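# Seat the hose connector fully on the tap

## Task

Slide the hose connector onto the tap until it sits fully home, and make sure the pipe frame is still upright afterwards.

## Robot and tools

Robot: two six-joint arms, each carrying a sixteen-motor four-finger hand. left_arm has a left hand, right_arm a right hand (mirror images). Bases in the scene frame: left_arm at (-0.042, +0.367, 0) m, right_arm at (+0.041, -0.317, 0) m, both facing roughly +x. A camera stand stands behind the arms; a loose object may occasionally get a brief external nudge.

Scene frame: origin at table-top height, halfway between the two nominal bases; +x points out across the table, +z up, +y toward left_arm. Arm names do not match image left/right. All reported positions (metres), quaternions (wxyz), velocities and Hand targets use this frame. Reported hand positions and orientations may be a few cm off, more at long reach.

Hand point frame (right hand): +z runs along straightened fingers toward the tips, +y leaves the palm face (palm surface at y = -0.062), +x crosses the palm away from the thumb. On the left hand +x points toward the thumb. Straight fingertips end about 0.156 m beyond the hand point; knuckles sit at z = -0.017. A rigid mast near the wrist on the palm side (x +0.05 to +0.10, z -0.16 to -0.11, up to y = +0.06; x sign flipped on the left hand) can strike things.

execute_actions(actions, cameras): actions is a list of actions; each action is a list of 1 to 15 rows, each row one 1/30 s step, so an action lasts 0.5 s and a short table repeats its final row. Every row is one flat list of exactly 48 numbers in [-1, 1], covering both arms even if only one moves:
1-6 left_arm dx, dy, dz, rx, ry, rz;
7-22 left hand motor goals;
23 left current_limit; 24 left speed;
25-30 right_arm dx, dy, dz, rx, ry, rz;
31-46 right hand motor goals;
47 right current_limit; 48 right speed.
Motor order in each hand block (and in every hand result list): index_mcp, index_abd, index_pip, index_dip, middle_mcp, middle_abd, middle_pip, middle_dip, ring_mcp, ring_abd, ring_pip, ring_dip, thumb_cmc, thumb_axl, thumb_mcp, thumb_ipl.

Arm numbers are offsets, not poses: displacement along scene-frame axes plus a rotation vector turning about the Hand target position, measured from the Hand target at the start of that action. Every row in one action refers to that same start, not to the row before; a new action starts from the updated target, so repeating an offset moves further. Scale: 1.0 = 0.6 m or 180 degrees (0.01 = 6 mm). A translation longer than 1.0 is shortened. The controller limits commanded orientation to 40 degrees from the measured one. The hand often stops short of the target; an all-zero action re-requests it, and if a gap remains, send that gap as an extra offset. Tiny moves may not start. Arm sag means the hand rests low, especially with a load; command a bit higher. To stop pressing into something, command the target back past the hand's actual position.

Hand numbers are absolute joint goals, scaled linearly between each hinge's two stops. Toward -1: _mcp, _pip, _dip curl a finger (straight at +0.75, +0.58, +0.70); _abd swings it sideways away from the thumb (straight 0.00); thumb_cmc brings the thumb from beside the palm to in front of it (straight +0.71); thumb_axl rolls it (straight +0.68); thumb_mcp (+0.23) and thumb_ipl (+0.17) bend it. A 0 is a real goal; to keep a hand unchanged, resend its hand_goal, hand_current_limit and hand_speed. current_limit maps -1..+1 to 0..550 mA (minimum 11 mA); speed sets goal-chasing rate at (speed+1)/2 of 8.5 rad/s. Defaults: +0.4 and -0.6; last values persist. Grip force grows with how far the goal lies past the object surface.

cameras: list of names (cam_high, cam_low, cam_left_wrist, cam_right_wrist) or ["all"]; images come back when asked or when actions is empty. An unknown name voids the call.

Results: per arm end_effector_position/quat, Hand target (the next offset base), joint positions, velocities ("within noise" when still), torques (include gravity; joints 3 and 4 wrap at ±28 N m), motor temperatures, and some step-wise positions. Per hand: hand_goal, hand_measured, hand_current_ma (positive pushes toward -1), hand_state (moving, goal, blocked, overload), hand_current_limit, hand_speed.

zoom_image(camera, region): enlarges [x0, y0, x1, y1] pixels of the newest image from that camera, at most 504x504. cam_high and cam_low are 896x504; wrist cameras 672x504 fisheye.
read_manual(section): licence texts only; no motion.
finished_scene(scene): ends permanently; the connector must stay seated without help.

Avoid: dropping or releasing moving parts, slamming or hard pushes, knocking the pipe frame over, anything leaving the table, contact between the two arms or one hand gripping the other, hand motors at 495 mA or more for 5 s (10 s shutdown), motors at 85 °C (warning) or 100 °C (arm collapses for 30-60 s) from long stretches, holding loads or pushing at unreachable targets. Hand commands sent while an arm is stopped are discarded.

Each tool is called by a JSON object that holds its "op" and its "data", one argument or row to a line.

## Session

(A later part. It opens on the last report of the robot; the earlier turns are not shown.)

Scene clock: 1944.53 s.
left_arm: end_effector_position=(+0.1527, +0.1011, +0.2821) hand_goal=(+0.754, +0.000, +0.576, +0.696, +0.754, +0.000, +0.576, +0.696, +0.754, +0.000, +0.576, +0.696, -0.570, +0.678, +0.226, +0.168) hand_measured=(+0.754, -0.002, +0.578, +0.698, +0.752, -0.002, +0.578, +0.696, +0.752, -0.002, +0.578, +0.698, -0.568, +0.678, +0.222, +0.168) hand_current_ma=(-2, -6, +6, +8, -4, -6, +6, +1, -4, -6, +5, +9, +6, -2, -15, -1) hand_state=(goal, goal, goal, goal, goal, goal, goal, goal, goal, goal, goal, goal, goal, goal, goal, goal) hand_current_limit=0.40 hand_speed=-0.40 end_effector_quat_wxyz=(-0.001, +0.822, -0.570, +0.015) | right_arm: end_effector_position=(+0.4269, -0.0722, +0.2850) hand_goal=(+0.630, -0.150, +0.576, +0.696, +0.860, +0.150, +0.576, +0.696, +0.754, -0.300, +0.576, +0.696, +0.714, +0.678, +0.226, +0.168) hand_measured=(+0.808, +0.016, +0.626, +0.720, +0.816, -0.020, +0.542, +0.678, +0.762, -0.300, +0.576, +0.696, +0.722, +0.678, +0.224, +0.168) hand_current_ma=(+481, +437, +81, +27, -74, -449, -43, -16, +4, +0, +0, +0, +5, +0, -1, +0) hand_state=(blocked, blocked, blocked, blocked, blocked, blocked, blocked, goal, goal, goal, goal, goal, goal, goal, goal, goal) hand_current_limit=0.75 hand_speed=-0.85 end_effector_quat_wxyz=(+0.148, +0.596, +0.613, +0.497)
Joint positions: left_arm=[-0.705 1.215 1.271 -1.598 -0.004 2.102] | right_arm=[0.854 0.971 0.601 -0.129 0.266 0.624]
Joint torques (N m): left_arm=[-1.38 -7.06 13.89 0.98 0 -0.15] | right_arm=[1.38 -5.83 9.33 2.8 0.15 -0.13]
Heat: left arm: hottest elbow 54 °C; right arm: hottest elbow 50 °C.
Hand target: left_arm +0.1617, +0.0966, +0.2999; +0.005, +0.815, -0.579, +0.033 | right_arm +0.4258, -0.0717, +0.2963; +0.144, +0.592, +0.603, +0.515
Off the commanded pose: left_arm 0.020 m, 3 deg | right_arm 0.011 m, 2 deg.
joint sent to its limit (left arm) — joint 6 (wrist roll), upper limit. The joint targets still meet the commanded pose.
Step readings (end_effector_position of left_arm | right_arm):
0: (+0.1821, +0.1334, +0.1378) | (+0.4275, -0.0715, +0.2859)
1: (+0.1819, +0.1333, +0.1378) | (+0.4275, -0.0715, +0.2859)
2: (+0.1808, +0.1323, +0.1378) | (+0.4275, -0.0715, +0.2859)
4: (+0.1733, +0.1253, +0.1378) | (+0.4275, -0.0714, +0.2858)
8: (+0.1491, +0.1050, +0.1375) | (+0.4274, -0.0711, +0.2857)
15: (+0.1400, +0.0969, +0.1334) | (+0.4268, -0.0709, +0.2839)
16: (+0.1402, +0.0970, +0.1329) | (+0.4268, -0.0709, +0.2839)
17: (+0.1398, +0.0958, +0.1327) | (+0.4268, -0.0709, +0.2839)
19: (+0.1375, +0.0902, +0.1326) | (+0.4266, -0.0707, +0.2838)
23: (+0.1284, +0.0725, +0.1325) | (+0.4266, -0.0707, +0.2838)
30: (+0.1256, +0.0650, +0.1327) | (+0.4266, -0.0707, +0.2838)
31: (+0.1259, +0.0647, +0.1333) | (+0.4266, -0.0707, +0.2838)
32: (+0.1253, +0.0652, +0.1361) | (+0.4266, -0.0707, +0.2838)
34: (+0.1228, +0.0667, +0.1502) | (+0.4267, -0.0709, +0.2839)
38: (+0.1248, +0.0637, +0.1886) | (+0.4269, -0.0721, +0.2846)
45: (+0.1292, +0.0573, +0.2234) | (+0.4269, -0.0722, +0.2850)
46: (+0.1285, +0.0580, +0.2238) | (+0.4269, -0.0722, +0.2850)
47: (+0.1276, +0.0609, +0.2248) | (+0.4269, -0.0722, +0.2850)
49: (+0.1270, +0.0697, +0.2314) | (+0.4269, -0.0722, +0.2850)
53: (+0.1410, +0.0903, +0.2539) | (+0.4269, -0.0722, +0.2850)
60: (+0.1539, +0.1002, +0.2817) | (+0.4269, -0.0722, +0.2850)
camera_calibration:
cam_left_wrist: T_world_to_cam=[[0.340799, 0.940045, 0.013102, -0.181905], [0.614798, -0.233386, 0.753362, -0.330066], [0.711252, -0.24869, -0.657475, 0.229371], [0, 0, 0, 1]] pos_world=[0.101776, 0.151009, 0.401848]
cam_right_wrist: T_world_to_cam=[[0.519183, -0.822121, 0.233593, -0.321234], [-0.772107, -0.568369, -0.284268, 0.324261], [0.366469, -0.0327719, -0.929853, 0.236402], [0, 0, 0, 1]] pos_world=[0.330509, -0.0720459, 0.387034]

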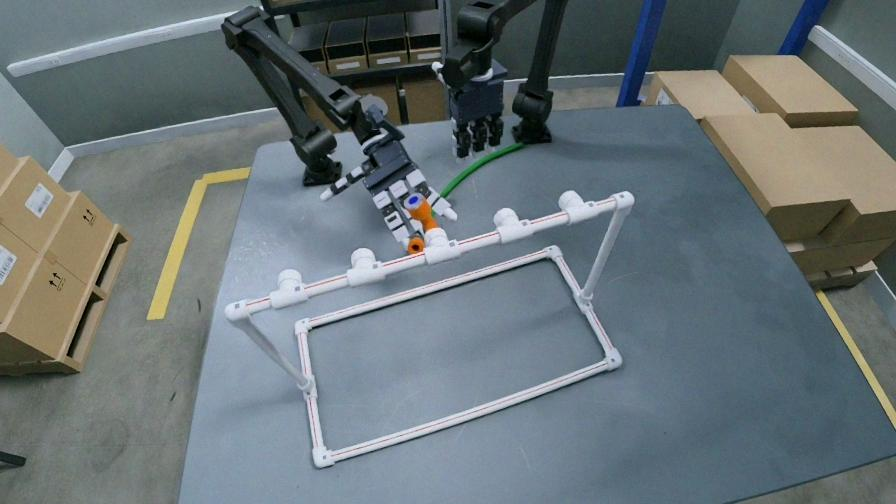

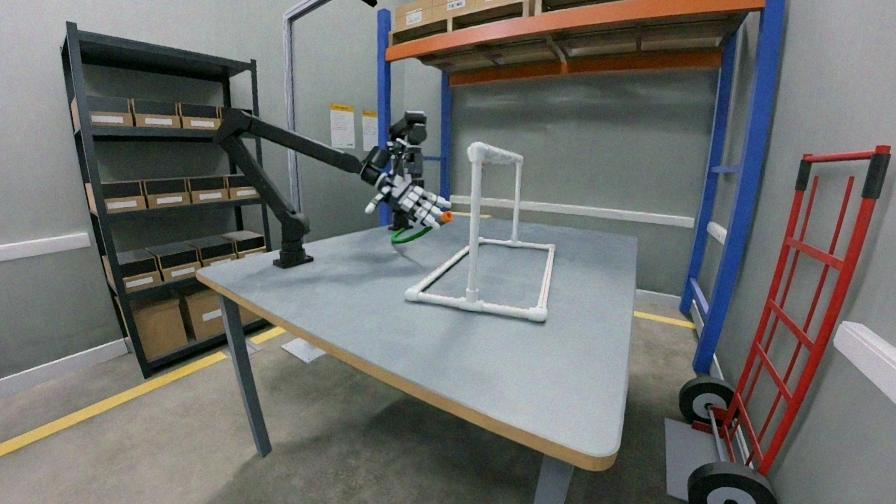

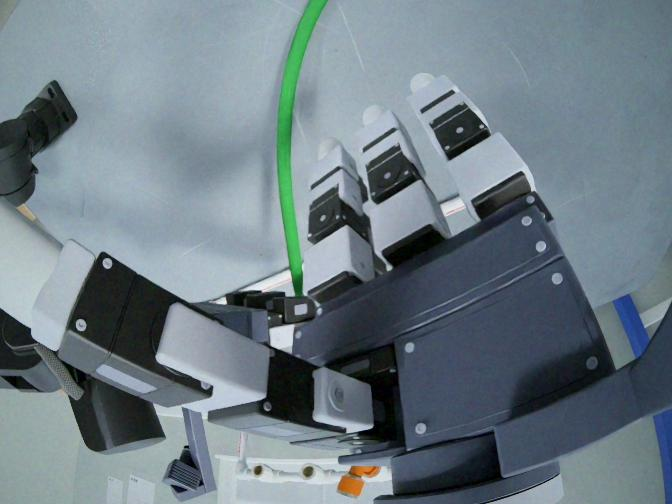

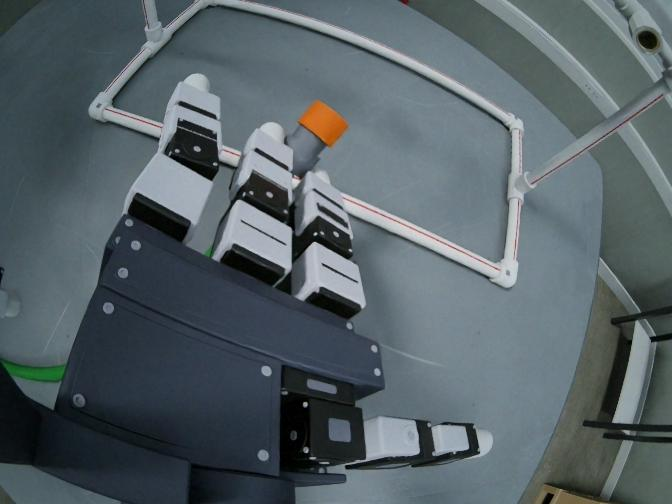

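{"op": "execute_actions", "data": {
  "actions": [
    [[0.0167,0.1,0.05,0,0,0,0.754,0,0.576,0.696,0.754,0,0.576,0.696,0.754,0,0.576,0.696,-0.571,0.678,0.226,0.168,0.4,-0.4,0.0335,0.0334,0.058,0,0,0,0.63,-0.15,0.576,0.696,0.86,0.15,0.576,0.696,0.754,-0.3,0.576,0.696,0.714,0.678,0.226,0.168,0.75,-0.85]],
    [[0.0167,0.1,0.05,0,0,0,0.754,0,0.576,0.696,0.754,0,0.576,0.696,0.754,0,0.576,0.696,-0.571,0.678,0.226,0.168,0.4,-0.4,0.0335,0.0334,0.058,0,0,0,0.63,-0.15,0.576,0.696,0.86,0.15,0.576,0.696,0.754,-0.3,0.576,0.696,0.714,0.678,0.226,0.168,0.75,-0.85]],
    [[0.0167,0.1,0.05,0,0,0,0.754,0,0.576,0.696,0.754,0,0.576,0.696,0.754,0,0.576,0.696,-0.571,0.678,0.226,0.168,0.4,-0.4,0.0335,0.0334,0.058,0,0,0,0.63,-0.15,0.576,0.696,0.86,0.15,0.576,0.696,0.754,-0.3,0.576,0.696,0.714,0.678,0.226,0.168,0.75,-0.85]]
  ],
  "cameras": ["all"]
}}

{"op": "zoom_image", "data": {
  "camera": "cam_right_wrist",
  "region": [220, 0, 460, 200]
}}

Scene clock: 1999.87 s.
left_arm: end_effector_position=(+0.1860, +0.2740, +0.3721) hand_goal=(+0.754, +0.000, +0.576, +0.696, +0.754, +0.000, +0.576, +0.696, +0.754, +0.000, +0.576, +0.696, -0.570, +0.678, +0.226, +0.168) hand_measured=(+0.750, -0.002, +0.578, +0.698, +0.750, -0.002, +0.578, +0.696, +0.750, -0.002, +0.578, +0.698, -0.568, +0.678, +0.222, +0.168) hand_current_ma=(-15, -5, +4, +8, -11, -5, +4, +1, -12, -5, +4, +9, +3, -2, -15, -1) hand_state=(goal, goal, goal, goal, goal, goal, goal, goal, goal, goal, goal, goal, goal, goal, goal, goal) hand_current_limit=0.40 hand_speed=-0.40 end_effector_quat_wxyz=(-0.158, +0.913, -0.353, +0.134) | right_arm: end_effector_position=(+0.4767, -0.0180, +0.3653) hand_goal=(+0.630, -0.150, +0.576, +0.696, +0.860, +0.150, +0.576, +0.696, +0.754, -0.300, +0.576, +0.696, +0.714, +0.678, +0.226, +0.168) hand_measured=(+0.806, +0.016, +0.626, +0.720, +0.810, -0.020, +0.538, +0.676, +0.762, -0.300, +0.576, +0.696, +0.722, +0.678, +0.224, +0.168) hand_current_ma=(+481, +437, +81, +27, -90, -449, -53, -20, +4, +0, +0, +0, +5, +0, -1, +0) hand_state=(blocked, blocked, blocked, blocked, blocked, blocked, blocked, blocked, goal, goal, goal, goal, goal, goal, goal, goal) hand_current_limit=0.75 hand_speed=-0.85 end_effector_quat_wxyz=(+0.145, +0.596, +0.618, +0.492)
Joint positions: left_arm=[-0.274 0.897 1.334 -1.695 -0.279 2.102] | right_arm=[0.854 1.123 0.926 -0.314 0.259 0.624]
Joint torques (N m): left_arm=[-1.14 -2.14 13.57 1.57 -0.4 -0.18] | right_arm=[0.79 -6.89 15.05 1.47 0.19 -0.14]
Motor temperatures (°C): left_arm=[26 30 62 24 25 25] | right_arm=[29 29 47 27 25 24]
Heat: left arm: hottest elbow 62 °C; right arm: hottest elbow 47 °C.
Hand target: left_arm +0.1918, +0.2767, +0.3900; +0.005, +0.815, -0.579, +0.033 | right_arm +0.4860, -0.0117, +0.4008; +0.144, +0.592, +0.603, +0.515
Off the commanded pose: left_arm 0.019 m, 36 deg | right_arm 0.037 m, 3 deg.
joint sent to its limit (left arm) — joint 4 (wrist pitch), lower limit; joint 6 (wrist roll), upper limit. The joint targets are off in orientation, not in position.
Step readings (end_effector_position of left_arm | right_arm):
0: (+0.1527, +0.1011, +0.2821) | (+0.4269, -0.0722, +0.2850)
1: (+0.1527, +0.1014, +0.2820) | (+0.4269, -0.0722, +0.2850)
2: (+0.1532, +0.1046, +0.2818) | (+0.4269, -0.0722, +0.2850)
4: (+0.1540, +0.1157, +0.2830) | (+0.4271, -0.0720, +0.2852)
8: (+0.1600, +0.1437, +0.2930) | (+0.4309, -0.0680, +0.2910)
15: (+0.1630, +0.1570, +0.3108) | (+0.4357, -0.0629, +0.3046)
16: (+0.1634, +0.1572, +0.3110) | (+0.4359, -0.0627, +0.3051)
17: (+0.1650, +0.1600, +0.3112) | (+0.4366, -0.0620, +0.3055)
19: (+0.1697, +0.1699, +0.3139) | (+0.4400, -0.0583, +0.3081)
23: (+0.1768, +0.1997, +0.3289) | (+0.4500, -0.0478, +0.3246)
30: (+0.1727, +0.2152, +0.3435) | (+0.4554, -0.0417, +0.3412)
31: (+0.1731, +0.2157, +0.3433) | (+0.4557, -0.0414, +0.3409)
32: (+0.1750, +0.2191, +0.3428) | (+0.4564, -0.0406, +0.3405)
34: (+0.1799, +0.2311, +0.3432) | (+0.4604, -0.0365, +0.3418)
38: (+0.1858, +0.2618, +0.3523) | (+0.4706, -0.0250, +0.3558)
45: (+0.1857, +0.2734, +0.3721) | (+0.4750, -0.0198, +0.3711)
camera_calibration:
cam_left_wrist: T_world_to_cam=[[-0.160813, 0.97327, 0.163966, -0.328891], [0.367082, -0.0952317, 0.925301, -0.433743], [0.916182, 0.208989, -0.341956, 0.0268725], [0, 0, 0, 1]] pos_world=[0.0817092, 0.273177, 0.464459]
cam_right_wrist: T_world_to_cam=[[0.527148, -0.817244, 0.232868, -0.324706], [-0.771308, -0.575169, -0.272515, 0.411375], [0.35665, -0.0359571, -0.933546, 0.300624], [0, 0, 0, 1]] pos_world=[0.381248, -0.017944, 0.468365]

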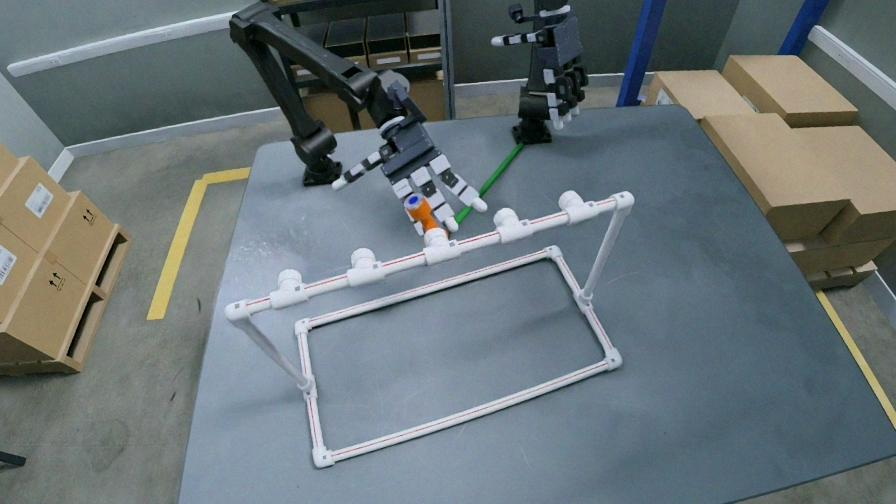

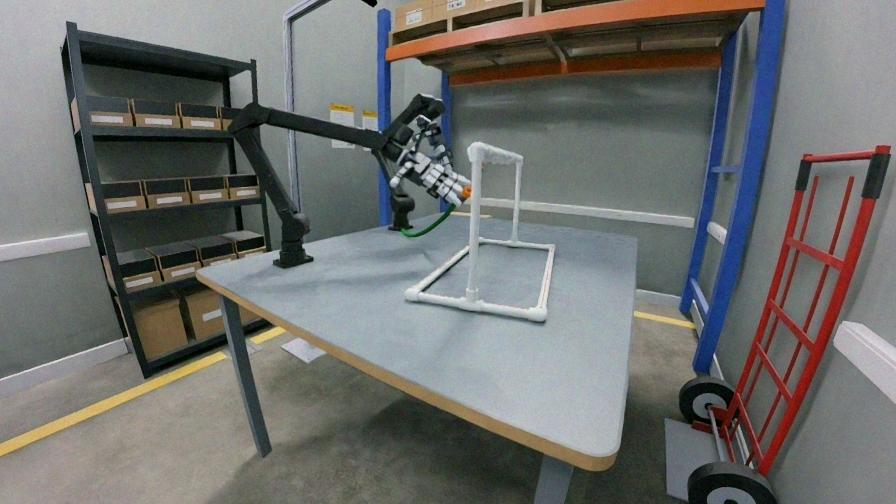

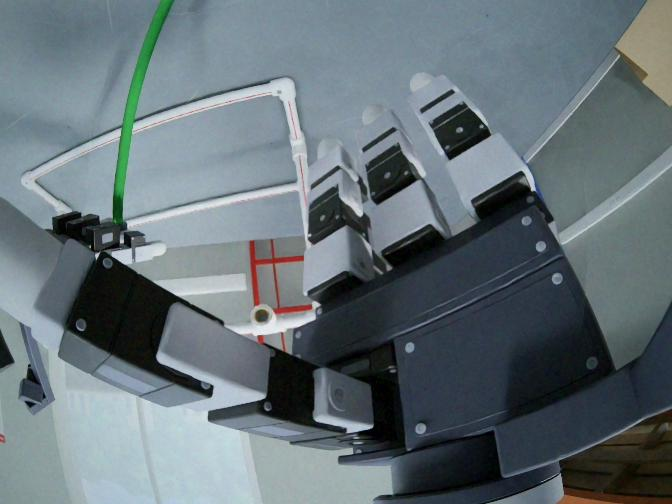

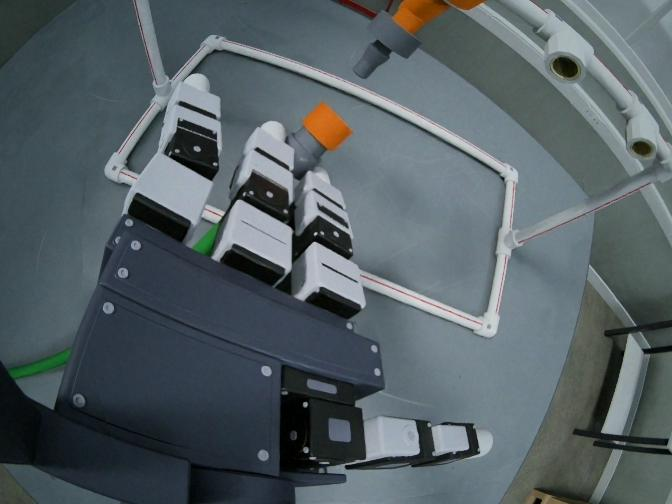

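Scaled by 2.100 from the camera's 672x504 image, which has a finer 960x720 frame.

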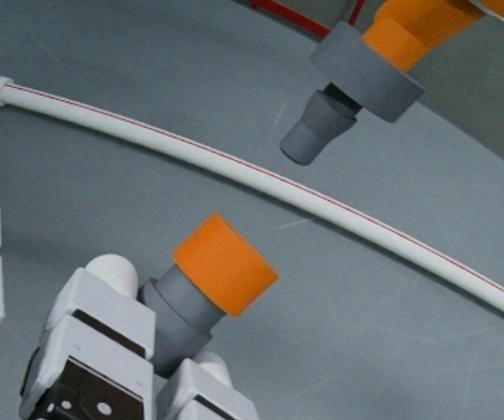

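{"op": "execute_actions", "data": {
  "actions": [
    [[0.0323,0.0296,0.0333,-0.1018,-0.057,0.141,0.754,0,0.576,0.696,0.754,0,0.576,0.696,0.754,0,0.576,0.696,-0.571,0.678,0.226,0.168,0.4,-0.4,0.0083,0.0212,0,-0.0098,-0.0059,0.0053,0.63,-0.15,0.576,0.696,0.86,0.15,0.576,0.696,0.754,-0.3,0.576,0.696,0.714,0.678,0.226,0.168,0.75,-0.85]],
    [[0.0323,0.0296,0.0333,-0.1018,-0.057,0.141,0.754,0,0.576,0.696,0.754,0,0.576,0.696,0.754,0,0.576,0.696,-0.571,0.678,0.226,0.168,0.4,-0.4,0.0188,-0.0077,0.0263,0,0,0,0.63,-0.15,0.576,0.696,0.86,0.15,0.576,0.696,0.754,-0.3,0.576,0.696,0.714,0.678,0.226,0.168,0.75,-0.85]],
    [[0.0323,0.0296,0.0333,-0.1018,-0.057,0.141,0.754,0,0.576,0.696,0.754,0,0.576,0.696,0.754,0,0.576,0.696,-0.571,0.678,0.226,0.168,0.4,-0.4,0,0,0,0,0,0,0.63,-0.15,0.576,0.696,0.86,0.15,0.576,0.696,0.754,-0.3,0.576,0.696,0.714,0.678,0.226,0.168,0.75,-0.85]]
  ],
  "cameras": ["all"]
}}

{"op": "zoom_image", "data": {
  "camera": "cam_right_wrist",
  "region": [220, 0, 460, 200]
}}

Scene clock: 2076.57 s.
left_arm: end_effector_position=(+0.2486, +0.3333, +0.4425) hand_goal=(+0.754, +0.000, +0.576, +0.696, +0.754, +0.000, +0.576, +0.696, +0.754, +0.000, +0.576, +0.696, -0.570, +0.678, +0.226, +0.168) hand_measured=(+0.756, -0.002, +0.576, +0.698, +0.756, -0.002, +0.576, +0.696, +0.756, -0.002, +0.576, +0.698, -0.576, +0.678, +0.222, +0.168) hand_current_ma=(+8, -6, +1, +7, +5, -5, +2, +1, +6, -5, +2, +9, -17, -2, -17, -1) hand_state=(goal, goal, goal, goal, goal, goal, goal, goal, goal, goal, goal, goal, goal, goal, goal, goal) hand_current_limit=0.40 hand_speed=-0.40 end_effector_quat_wxyz=(+0.197, +0.865, +0.110, +0.448) | right_arm: end_effector_position=(+0.4914, -0.0090, +0.3797) hand_goal=(+0.630, -0.150, +0.576, +0.696, +0.860, +0.150, +0.576, +0.696, +0.754, -0.300, +0.576, +0.696, +0.714, +0.678, +0.226, +0.168) hand_measured=(+0.806, +0.016, +0.626, +0.720, +0.810, -0.020, +0.538, +0.676, +0.762, -0.300, +0.576, +0.696, +0.722, +0.678, +0.224, +0.168) hand_current_ma=(+481, +437, +81, +27, -90, -449, -53, -20, +4, +0, +0, +0, +5, +0, -1, +0) hand_state=(blocked, blocked, blocked, blocked, blocked, blocked, blocked, blocked, goal, goal, goal, goal, goal, goal, goal, goal) hand_current_limit=0.75 hand_speed=-0.85 end_effector_quat_wxyz=(+0.149, +0.588, +0.625, +0.491)
Joint positions: left_arm=[0.495 0.575 0.936 -1.084 0.663 1.528] | right_arm=[0.837 1.16 0.989 -0.338 0.241 0.593]
Joint torques (N m): left_arm=[-2.84 -0.67 11.1 3.34 0.34 -0.41] | right_arm=[0.26 -7.41 15.1 1.52 0.22 -0.38]
Motor temperatures (°C): left_arm=[26 29 65 24 25 25] | right_arm=[29 30 56 27 25 24]
Heat: left arm: hottest elbow 65 °C; right arm: hottest elbow 56 °C.
Hand target: left_arm +0.2499, +0.3300, +0.4500; +0.191, +0.859, +0.113, +0.462 | right_arm +0.5024, -0.0036, +0.4165; +0.155, +0.579, +0.615, +0.512
Off the commanded pose: left_arm 0.008 m, 2 deg | right_arm 0.039 m, 3 deg.
Step readings (end_effector_position of left_arm | right_arm):
0: (+0.1860, +0.2740, +0.3721) | (+0.4767, -0.0180, +0.3653)
1: (+0.1859, +0.2736, +0.3722) | (+0.4767, -0.0180, +0.3653)
2: (+0.1855, +0.2706, +0.3738) | (+0.4768, -0.0179, +0.3651)
4: (+0.1872, +0.2675, +0.3795) | (+0.4779, -0.0170, +0.3648)
8: (+0.1998, +0.2888, +0.3875) | (+0.4815, -0.0131, +0.3627)
15: (+0.2052, +0.2907, +0.3926) | (+0.4829, -0.0113, +0.3591)
16: (+0.2053, +0.2897, +0.3936) | (+0.4830, -0.0112, +0.3594)
17: (+0.2075, +0.2846, +0.3993) | (+0.4830, -0.0107, +0.3603)
19: (+0.2166, +0.2828, +0.4123) | (+0.4839, -0.0095, +0.3630)
23: (+0.2244, +0.3061, +0.4255) | (+0.4871, -0.0085, +0.3742)
30: (+0.2257, +0.3077, +0.4277) | (+0.4906, -0.0098, +0.3828)
31: (+0.2263, +0.3074, +0.4268) | (+0.4906, -0.0098, +0.3824)
32: (+0.2289, +0.3070, +0.4289) | (+0.4908, -0.0099, +0.3821)
34: (+0.2340, +0.3105, +0.4319) | (+0.4910, -0.0096, +0.3811)
38: (+0.2378, +0.3265, +0.4290) | (+0.4915, -0.0091, +0.3797)
45: (+0.2413, +0.3306, +0.4404) | (+0.4914, -0.0091, +0.3797)
camera_calibration:
cam_left_wrist: T_world_to_cam=[[-0.461974, 0.308364, -0.83156, 0.348956], [-0.348804, 0.798881, 0.490025, -0.443674], [0.815423, 0.51643, -0.261504, -0.131794], [0, 0, 0, 1]] pos_world=[0.113921, 0.314899, 0.473124]
cam_right_wrist: T_world_to_cam=[[0.535898, -0.806303, 0.250376, -0.339459], [-0.761037, -0.589733, -0.270255, 0.425813], [0.365562, -0.0457159, -0.929664, 0.303213], [0, 0, 0, 1]] pos_world=[0.395131, -0.00872908, 0.481956]

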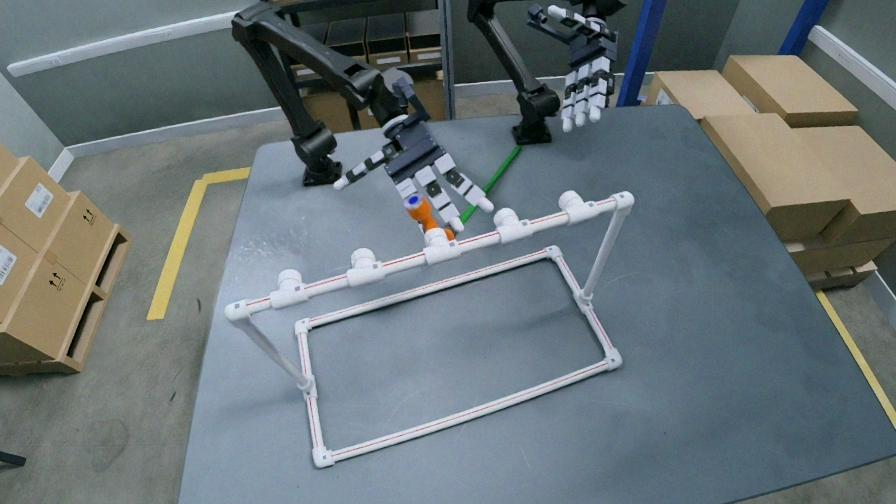

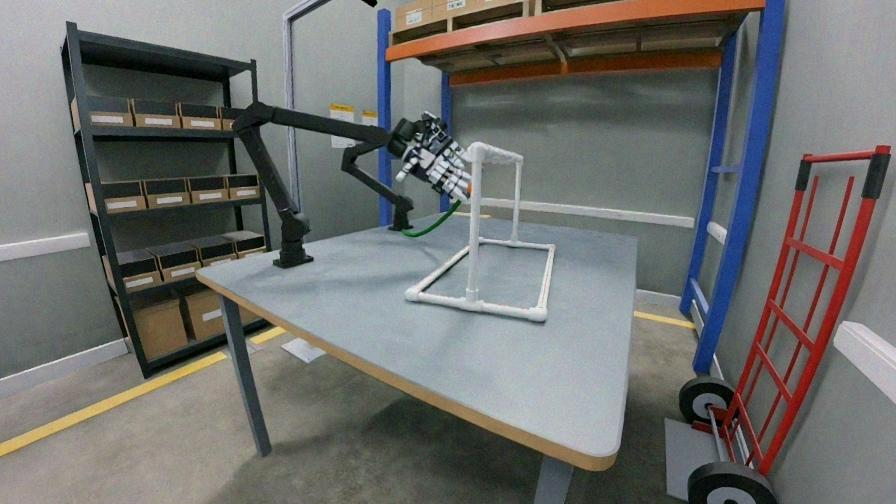

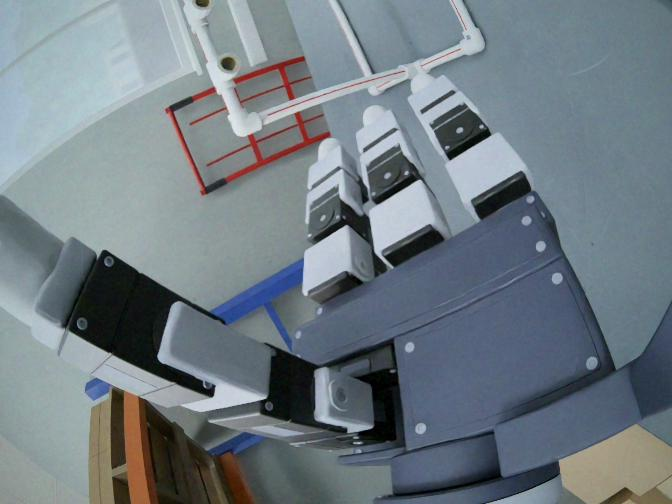

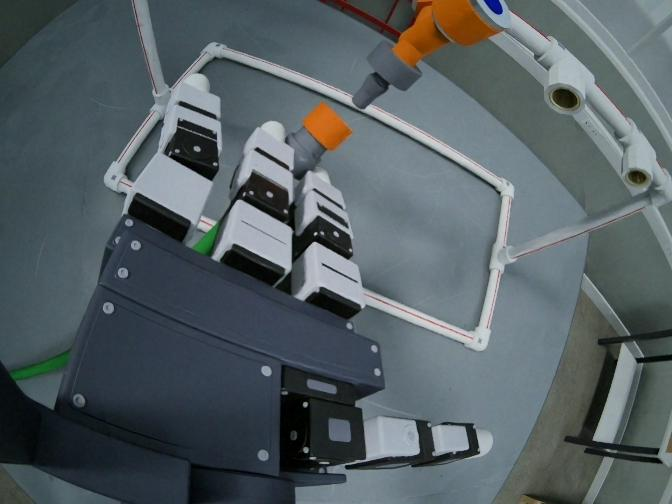

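Scaled by 2.100 from the camera's 672x504 image, which has a finer 960x720 frame.

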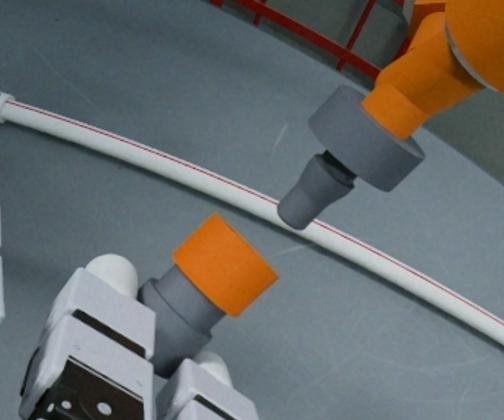

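{"op": "execute_actions", "data": {
  "actions": [
    [[0.0833,0,0.0667,-0.1394,0.0373,0.0833,0.754,0,0.576,0.696,0.754,0,0.576,0.696,0.754,0,0.576,0.696,-0.571,0.678,0.226,0.168,0.4,-0.4,0,0,0,0,0,0,0.63,-0.15,0.576,0.696,0.86,0.15,0.576,0.696,0.754,-0.3,0.576,0.696,0.714,0.678,0.226,0.168,0.75,-0.85]],
    [[0.1,-0.0167,0.0667,-0.1394,0.0373,0.0833,0.754,0,0.576,0.696,0.754,0,0.576,0.696,0.754,0,0.576,0.696,-0.571,0.678,0.226,0.168,0.4,-0.4,0,0,0,0,0,0,0.63,-0.15,0.576,0.696,0.86,0.15,0.576,0.696,0.754,-0.3,0.576,0.696,0.714,0.678,0.226,0.168,0.75,-0.85]],
    [[0.1,-0.0333,0.05,-0.1394,0.0373,0.0833,0.754,0,0.576,0.696,0.754,0,0.576,0.696,0.754,0,0.576,0.696,-0.571,0.678,0.226,0.168,0.4,-0.4,0,0,0,0,0,0,0.63,-0.15,0.576,0.696,0.86,0.15,0.576,0.696,0.754,-0.3,0.576,0.696,0.714,0.678,0.226,0.168,0.75,-0.85]],
    [[0.1167,-0.05,0,-0.1394,0.0373,0.0833,0.754,0,0.576,0.696,0.754,0,0.576,0.696,0.754,0,0.576,0.696,-0.571,0.678,0.226,0.168,0.4,-0.4,0,0,0,0,0,0,0.63,-0.15,0.576,0.696,0.86,0.15,0.576,0.696,0.754,-0.3,0.576,0.696,0.714,0.678,0.226,0.168,0.75,-0.85]],
    [[0.1167,-0.05,-0.0167,-0.1394,0.0373,0.0833,0.754,0,0.576,0.696,0.754,0,0.576,0.696,0.754,0,0.576,0.696,-0.571,0.678,0.226,0.168,0.4,-0.4,0,0,0,0,0,0,0.63,-0.15,0.576,0.696,0.86,0.15,0.576,0.696,0.754,-0.3,0.576,0.696,0.714,0.678,0.226,0.168,0.75,-0.85]]
  ],
  "cameras": ["all"]
}}

Scene clock: 2184.33 s.
left_arm: end_effector_position=(+0.5617, +0.2402, +0.5184) hand_goal=(+0.754, +0.000, +0.576, +0.696, +0.754, +0.000, +0.576, +0.696, +0.754, +0.000, +0.576, +0.696, -0.570, +0.678, +0.226, +0.168) hand_measured=(+0.756, +0.002, +0.576, +0.698, +0.756, +0.002, +0.576, +0.696, +0.756, +0.002, +0.576, +0.698, -0.562, +0.678, +0.222, +0.168) hand_current_ma=(+7, +5, +1, +7, +6, +5, +2, +1, +7, +5, +2, +9, +26, -2, -17, -1) hand_state=(goal, goal, goal, goal, goal, goal, goal, goal, goal, goal, goal, goal, goal, goal, goal, goal) hand_current_limit=0.40 hand_speed=-0.40 end_effector_quat_wxyz=(+0.481, +0.127, +0.865, -0.057) | right_arm: end_effector_position=(+0.4914, -0.0090, +0.3797) hand_goal=(+0.630, -0.150, +0.576, +0.696, +0.860, +0.150, +0.576, +0.696, +0.754, -0.300, +0.576, +0.696, +0.714, +0.678, +0.226, +0.168) hand_measured=(+0.806, +0.016, +0.626, +0.720, +0.810, -0.020, +0.538, +0.676, +0.762, -0.300, +0.576, +0.696, +0.722, +0.678, +0.224, +0.168) hand_current_ma=(+481, +437, +81, +27, -90, -449, -53, -20, +4, +0, +0, +0, +5, +0, -1, +0) hand_state=(blocked, blocked, blocked, blocked, blocked, blocked, blocked, blocked, goal, goal, goal, goal, goal, goal, goal, goal) hand_current_limit=0.75 hand_speed=-0.85 end_effector_quat_wxyz=(+0.149, +0.588, +0.625, +0.491)
Joint positions: left_arm=[-0.393 1.519 1.937 -0.979 -0.089 -1.6] | right_arm=[0.837 1.16 0.989 -0.338 0.241 0.593]
Joint torques (N m): left_arm=[-2.02 -13.22 15.68 2.69 -0.33 -0.24] | right_arm=[0.38 -7.53 15.01 1.55 0.22 -0.43]
Motor temperatures (°C): left_arm=[26 29 60 24 26 25] | right_arm=[29 30 61 27 25 24]
Heat: left arm: hottest elbow 60 °C; right arm: hottest elbow 61 °C.
Hand target: left_arm +0.5601, +0.2400, +0.5497; +0.496, +0.114, +0.858, -0.065 | right_arm +0.5024, -0.0036, +0.4165; +0.155, +0.579, +0.615, +0.512
Off the commanded pose: left_arm 0.031 m, 3 deg | right_arm 0.039 m, 3 deg.
Step readings (end_effector_position of left_arm | right_arm):
0: (+0.2487, +0.3333, +0.4426) | (+0.4914, -0.0090, +0.3797)
1: (+0.2489, +0.3334, +0.4428) | (+0.4914, -0.0090, +0.3797)
2: (+0.2504, +0.3333, +0.4439) | (+0.4914, -0.0090, +0.3797)
4: (+0.2570, +0.3332, +0.4459) | (+0.4914, -0.0090, +0.3797)
8: (+0.2756, +0.3298, +0.4432) | (+0.4914, -0.0090, +0.3797)
15: (+0.2945, +0.3310, +0.4482) | (+0.4914, -0.0090, +0.3797)
16: (+0.2958, +0.3310, +0.4502) | (+0.4914, -0.0090, +0.3797)
17: (+0.2976, +0.3298, +0.4529) | (+0.4914, -0.0090, +0.3797)
19: (+0.3051, +0.3261, +0.4615) | (+0.4914, -0.0090, +0.3797)
23: (+0.3297, +0.3166, +0.4817) | (+0.4914, -0.0090, +0.3797)
30: (+0.3522, +0.3177, +0.4853) | (+0.4914, -0.0090, +0.3797)
31: (+0.3533, +0.3179, +0.4858) | (+0.4914, -0.0090, +0.3797)
32: (+0.3555, +0.3161, +0.4869) | (+0.4914, -0.0090, +0.3797)
34: (+0.3661, +0.3105, +0.4952) | (+0.4914, -0.0090, +0.3797)
38: (+0.3962, +0.2942, +0.5165) | (+0.4914, -0.0090, +0.3797)
45: (+0.4183, +0.2957, +0.5188) | (+0.4914, -0.0090, +0.3797)
46: (+0.4197, +0.2968, +0.5200) | (+0.4914, -0.0090, +0.3797)
47: (+0.4221, +0.2956, +0.5205) | (+0.4914, -0.0090, +0.3797)
49: (+0.4341, +0.2910, +0.5269) | (+0.4914, -0.0090, +0.3797)
53: (+0.4691, +0.2695, +0.5357) | (+0.4914, -0.0090, +0.3797)
60: (+0.4958, +0.2638, +0.5143) | (+0.4914, -0.0090, +0.3797)
61: (+0.4964, +0.2647, +0.5136) | (+0.4914, -0.0090, +0.3797)
62: (+0.4985, +0.2648, +0.5134) | (+0.4914, -0.0090, +0.3797)
64: (+0.5099, +0.2609, +0.5210) | (+0.4914, -0.0090, +0.3797)
68: (+0.5428, +0.2482, +0.5360) | (+0.4914, -0.0090, +0.3797)
75: (+0.5654, +0.2407, +0.5154) | (+0.4914, -0.0090, +0.3797)
camera_calibration:
cam_left_wrist: T_world_to_cam=[[0.190537, -0.744394, 0.639979, -0.291111], [-0.967712, -0.252009, -0.00501384, 0.559425], [0.165013, -0.61836, -0.768376, 0.581554], [0, 0, 0, 1]] pos_world=[0.500866, 0.283889, 0.635963]
cam_right_wrist: T_world_to_cam=[[0.535898, -0.806303, 0.250376, -0.339459], [-0.761037, -0.589733, -0.270255, 0.425813], [0.365562, -0.0457159, -0.929664, 0.303213], [0, 0, 0, 1]] pos_world=[0.395131, -0.00872908, 0.481956]

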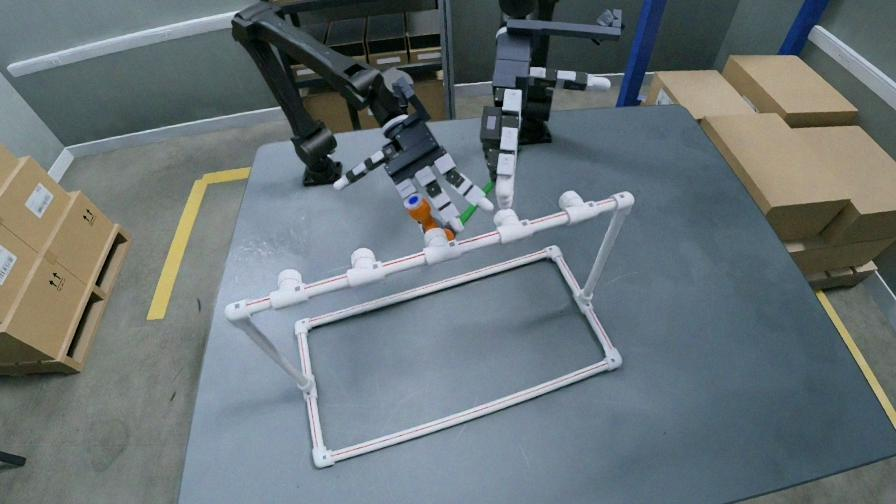

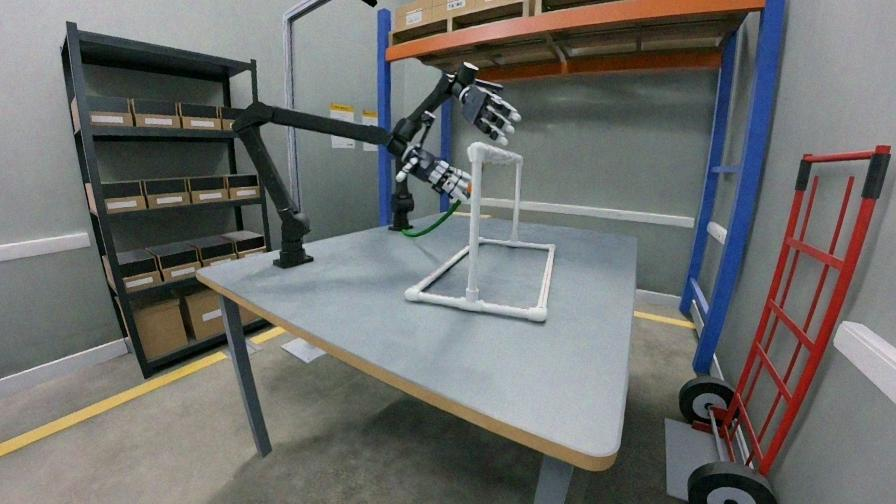

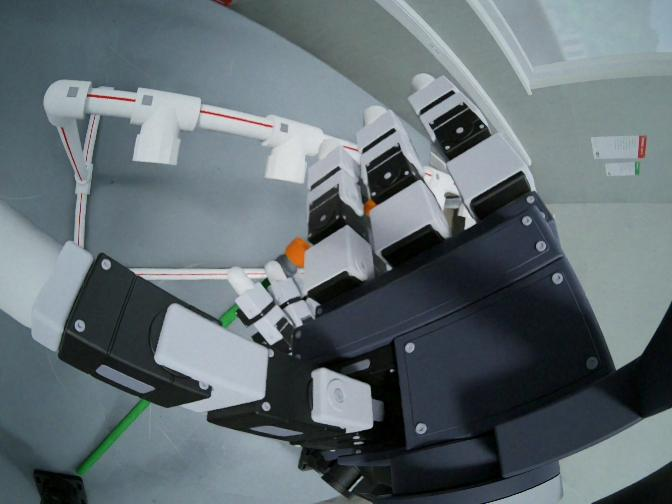

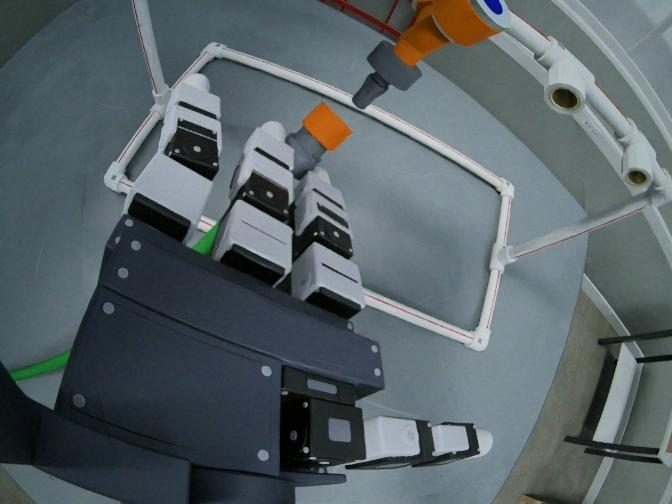

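{"op": "zoom_image", "data": {
  "camera": "cam_high",
  "region": [390, 180, 490, 260]
}}

{"op": "zoom_image", "data": {
  "camera": "cam_left_wrist",
  "region": [230, 120, 430, 320]
}}

Scaled by 5.040 from the camera's 896x504 image, which has a finer 1280x720 frame.

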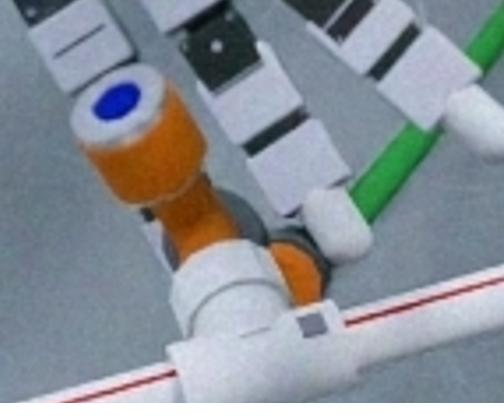

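Scaled by 2.520 from the camera's 672x504 image, which has a finer 960x720 frame.

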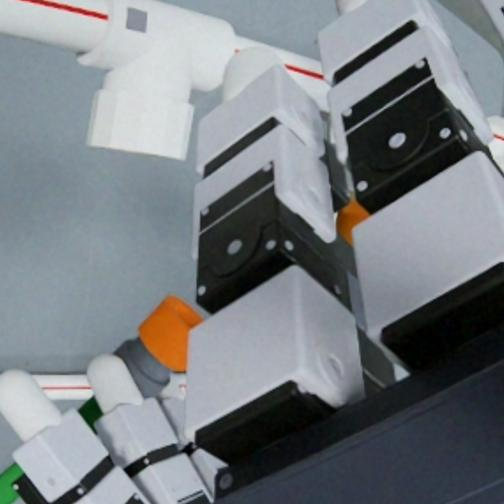

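{"op": "zoom_image", "data": {
  "camera": "cam_high",
  "region": [420, 210, 465, 245]
}}

Scaled by 11.200 from the camera's 896x504 image, which has a finer 1280x720 frame.

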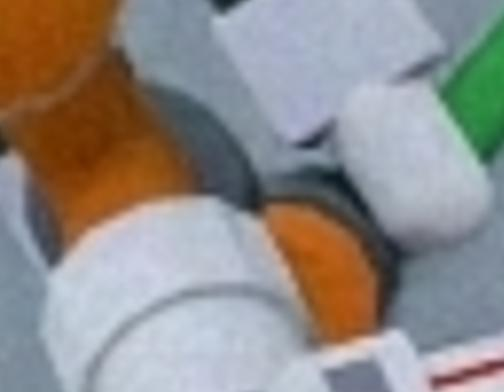

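{"op": "execute_actions", "data": {
  "actions": [
    [[0.025,-0.1,0.083,0,0,0,0.754,0,0.576,0.696,0.754,0,0.576,0.696,0.754,0,0.576,0.696,-0.571,0.678,0.226,0.168,0.4,-0.4,0,0,0,0,0,0,0.63,-0.15,0.576,0.696,0.86,0.15,0.576,0.696,0.754,-0.3,0.576,0.696,0.714,0.678,0.226,0.168,0.75,-0.85]]
  ],
  "cameras": ["cam_left_wrist","cam_right_wrist","cam_high"]
}}

{"op": "zoom_image", "data": {
  "camera": "cam_left_wrist",
  "region": [190, 150, 350, 310]
}}

Scene clock: 2310.90 s.
left_arm: end_effector_position=(+0.5765, +0.1728, +0.5756) hand_goal=(+0.754, +0.000, +0.576, +0.696, +0.754, +0.000, +0.576, +0.696, +0.754, +0.000, +0.576, +0.696, -0.570, +0.678, +0.226, +0.168) hand_measured=(+0.754, +0.002, +0.576, +0.698, +0.754, +0.002, +0.576, +0.696, +0.754, +0.002, +0.576, +0.698, -0.562, +0.678, +0.222, +0.168) hand_current_ma=(-1, +7, +1, +7, -1, +7, +2, +1, -1, +7, +2, +9, +32, -2, -17, -1) hand_state=(goal, goal, goal, goal, goal, goal, goal, goal, goal, goal, goal, goal, goal, goal, goal, goal) hand_current_limit=0.40 hand_speed=-0.40 end_effector_quat_wxyz=(+0.483, +0.129, +0.864, -0.060) | right_arm: end_effector_position=(+0.4914, -0.0090, +0.3797) hand_goal=(+0.630, -0.150, +0.576, +0.696, +0.860, +0.150, +0.576, +0.696, +0.754, -0.300, +0.576, +0.696, +0.714, +0.678, +0.226, +0.168) hand_measured=(+0.806, +0.016, +0.626, +0.720, +0.810, -0.020, +0.538, +0.676, +0.762, -0.300, +0.576, +0.696, +0.722, +0.678, +0.224, +0.168) hand_current_ma=(+481, +437, +81, +27, -90, -449, -53, -20, +4, +0, +0, +0, +5, +0, -1, +0) hand_state=(blocked, blocked, blocked, blocked, blocked, blocked, blocked, blocked, goal, goal, goal, goal, goal, goal, goal, goal) hand_current_limit=0.75 hand_speed=-0.85 end_effector_quat_wxyz=(+0.149, +0.588, +0.625, +0.491)
Joint positions: left_arm=[-0.501 1.752 2.409 -1.221 -0.175 -1.655] | right_arm=[0.837 1.16 0.989 -0.338 0.241 0.593]
Joint torques (N m): left_arm=[-1.08 -14.97 14.35 2.67 -0.37 -0.21] | right_arm=[0.21 -7.47 15.08 1.31 0.21 -0.38]
Motor temperatures (°C): left_arm=[26 32 63 24 25 25] | right_arm=[29 30 63 27 25 24]
Heat: left arm: hottest elbow 63 °C; right arm: hottest elbow 63 °C.
Hand target: left_arm +0.5749, +0.1800, +0.5997; +0.496, +0.114, +0.858, -0.065 | right_arm +0.5024, -0.0036, +0.4165; +0.155, +0.579, +0.615, +0.512
Off the commanded pose: left_arm 0.025 m, 2 deg | right_arm 0.039 m, 3 deg.
Step readings (end_effector_position of left_arm | right_arm):
0: (+0.5617, +0.2402, +0.5184) | (+0.4914, -0.0090, +0.3797)
1: (+0.5615, +0.2403, +0.5191) | (+0.4914, -0.0090, +0.3797)
2: (+0.5607, +0.2397, +0.5216) | (+0.4914, -0.0090, +0.3797)
4: (+0.5633, +0.2362, +0.5337) | (+0.4914, -0.0090, +0.3797)
8: (+0.5703, +0.2056, +0.5657) | (+0.4914, -0.0090, +0.3797)
15: (+0.5697, +0.1749, +0.5849) | (+0.4914, -0.0090, +0.3797)
camera_calibration:
cam_left_wrist: T_world_to_cam=[[0.182869, -0.744374, 0.642235, -0.377568], [-0.969369, -0.245463, -0.00848484, 0.558868], [0.163961, -0.621011, -0.766461, 0.581413], [0, 0, 0, 1]] pos_world=[0.515466, 0.217194, 0.692859]
cam_right_wrist: T_world_to_cam=[[0.535898, -0.806303, 0.250376, -0.339459], [-0.761037, -0.589733, -0.270255, 0.425813], [0.365562, -0.0457159, -0.929664, 0.303213], [0, 0, 0, 1]] pos_world=[0.395131, -0.00872908, 0.481956]
Images, in order (width x height): cam_high 896x504, cam_left_wrist 672x504, cam_right_wrist 672x504.

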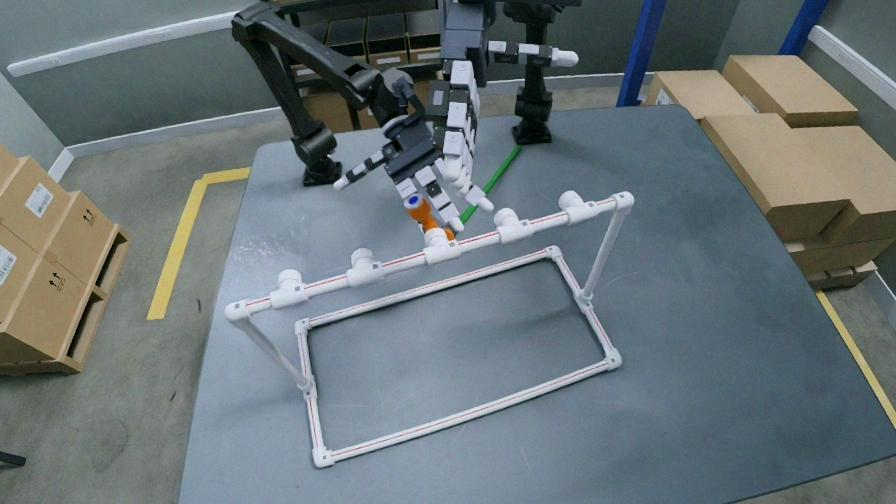

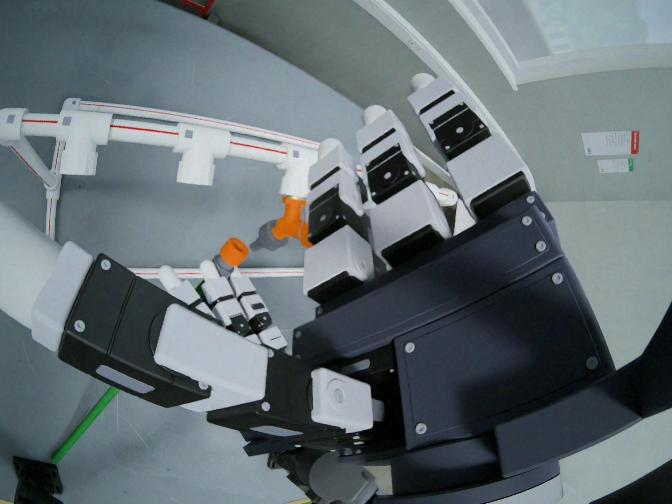

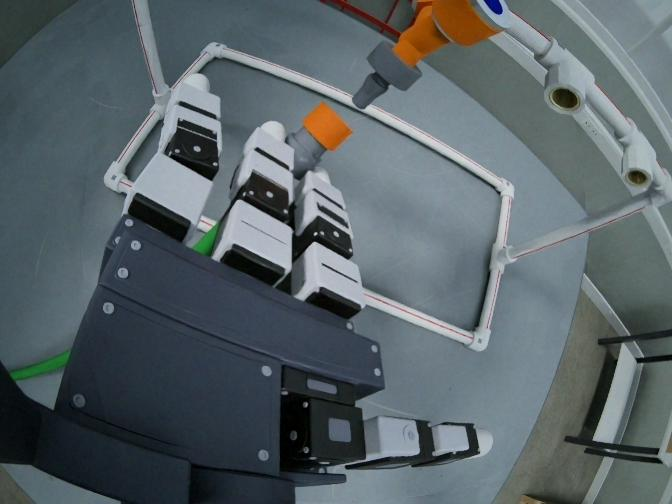

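Scaled by 3.150 from the camera's 672x504 image, which has a finer 960x720 frame.

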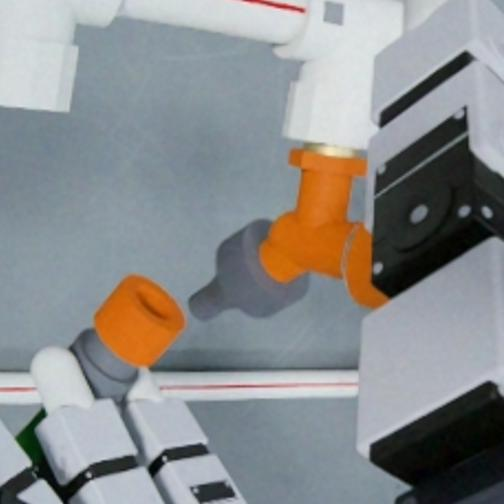

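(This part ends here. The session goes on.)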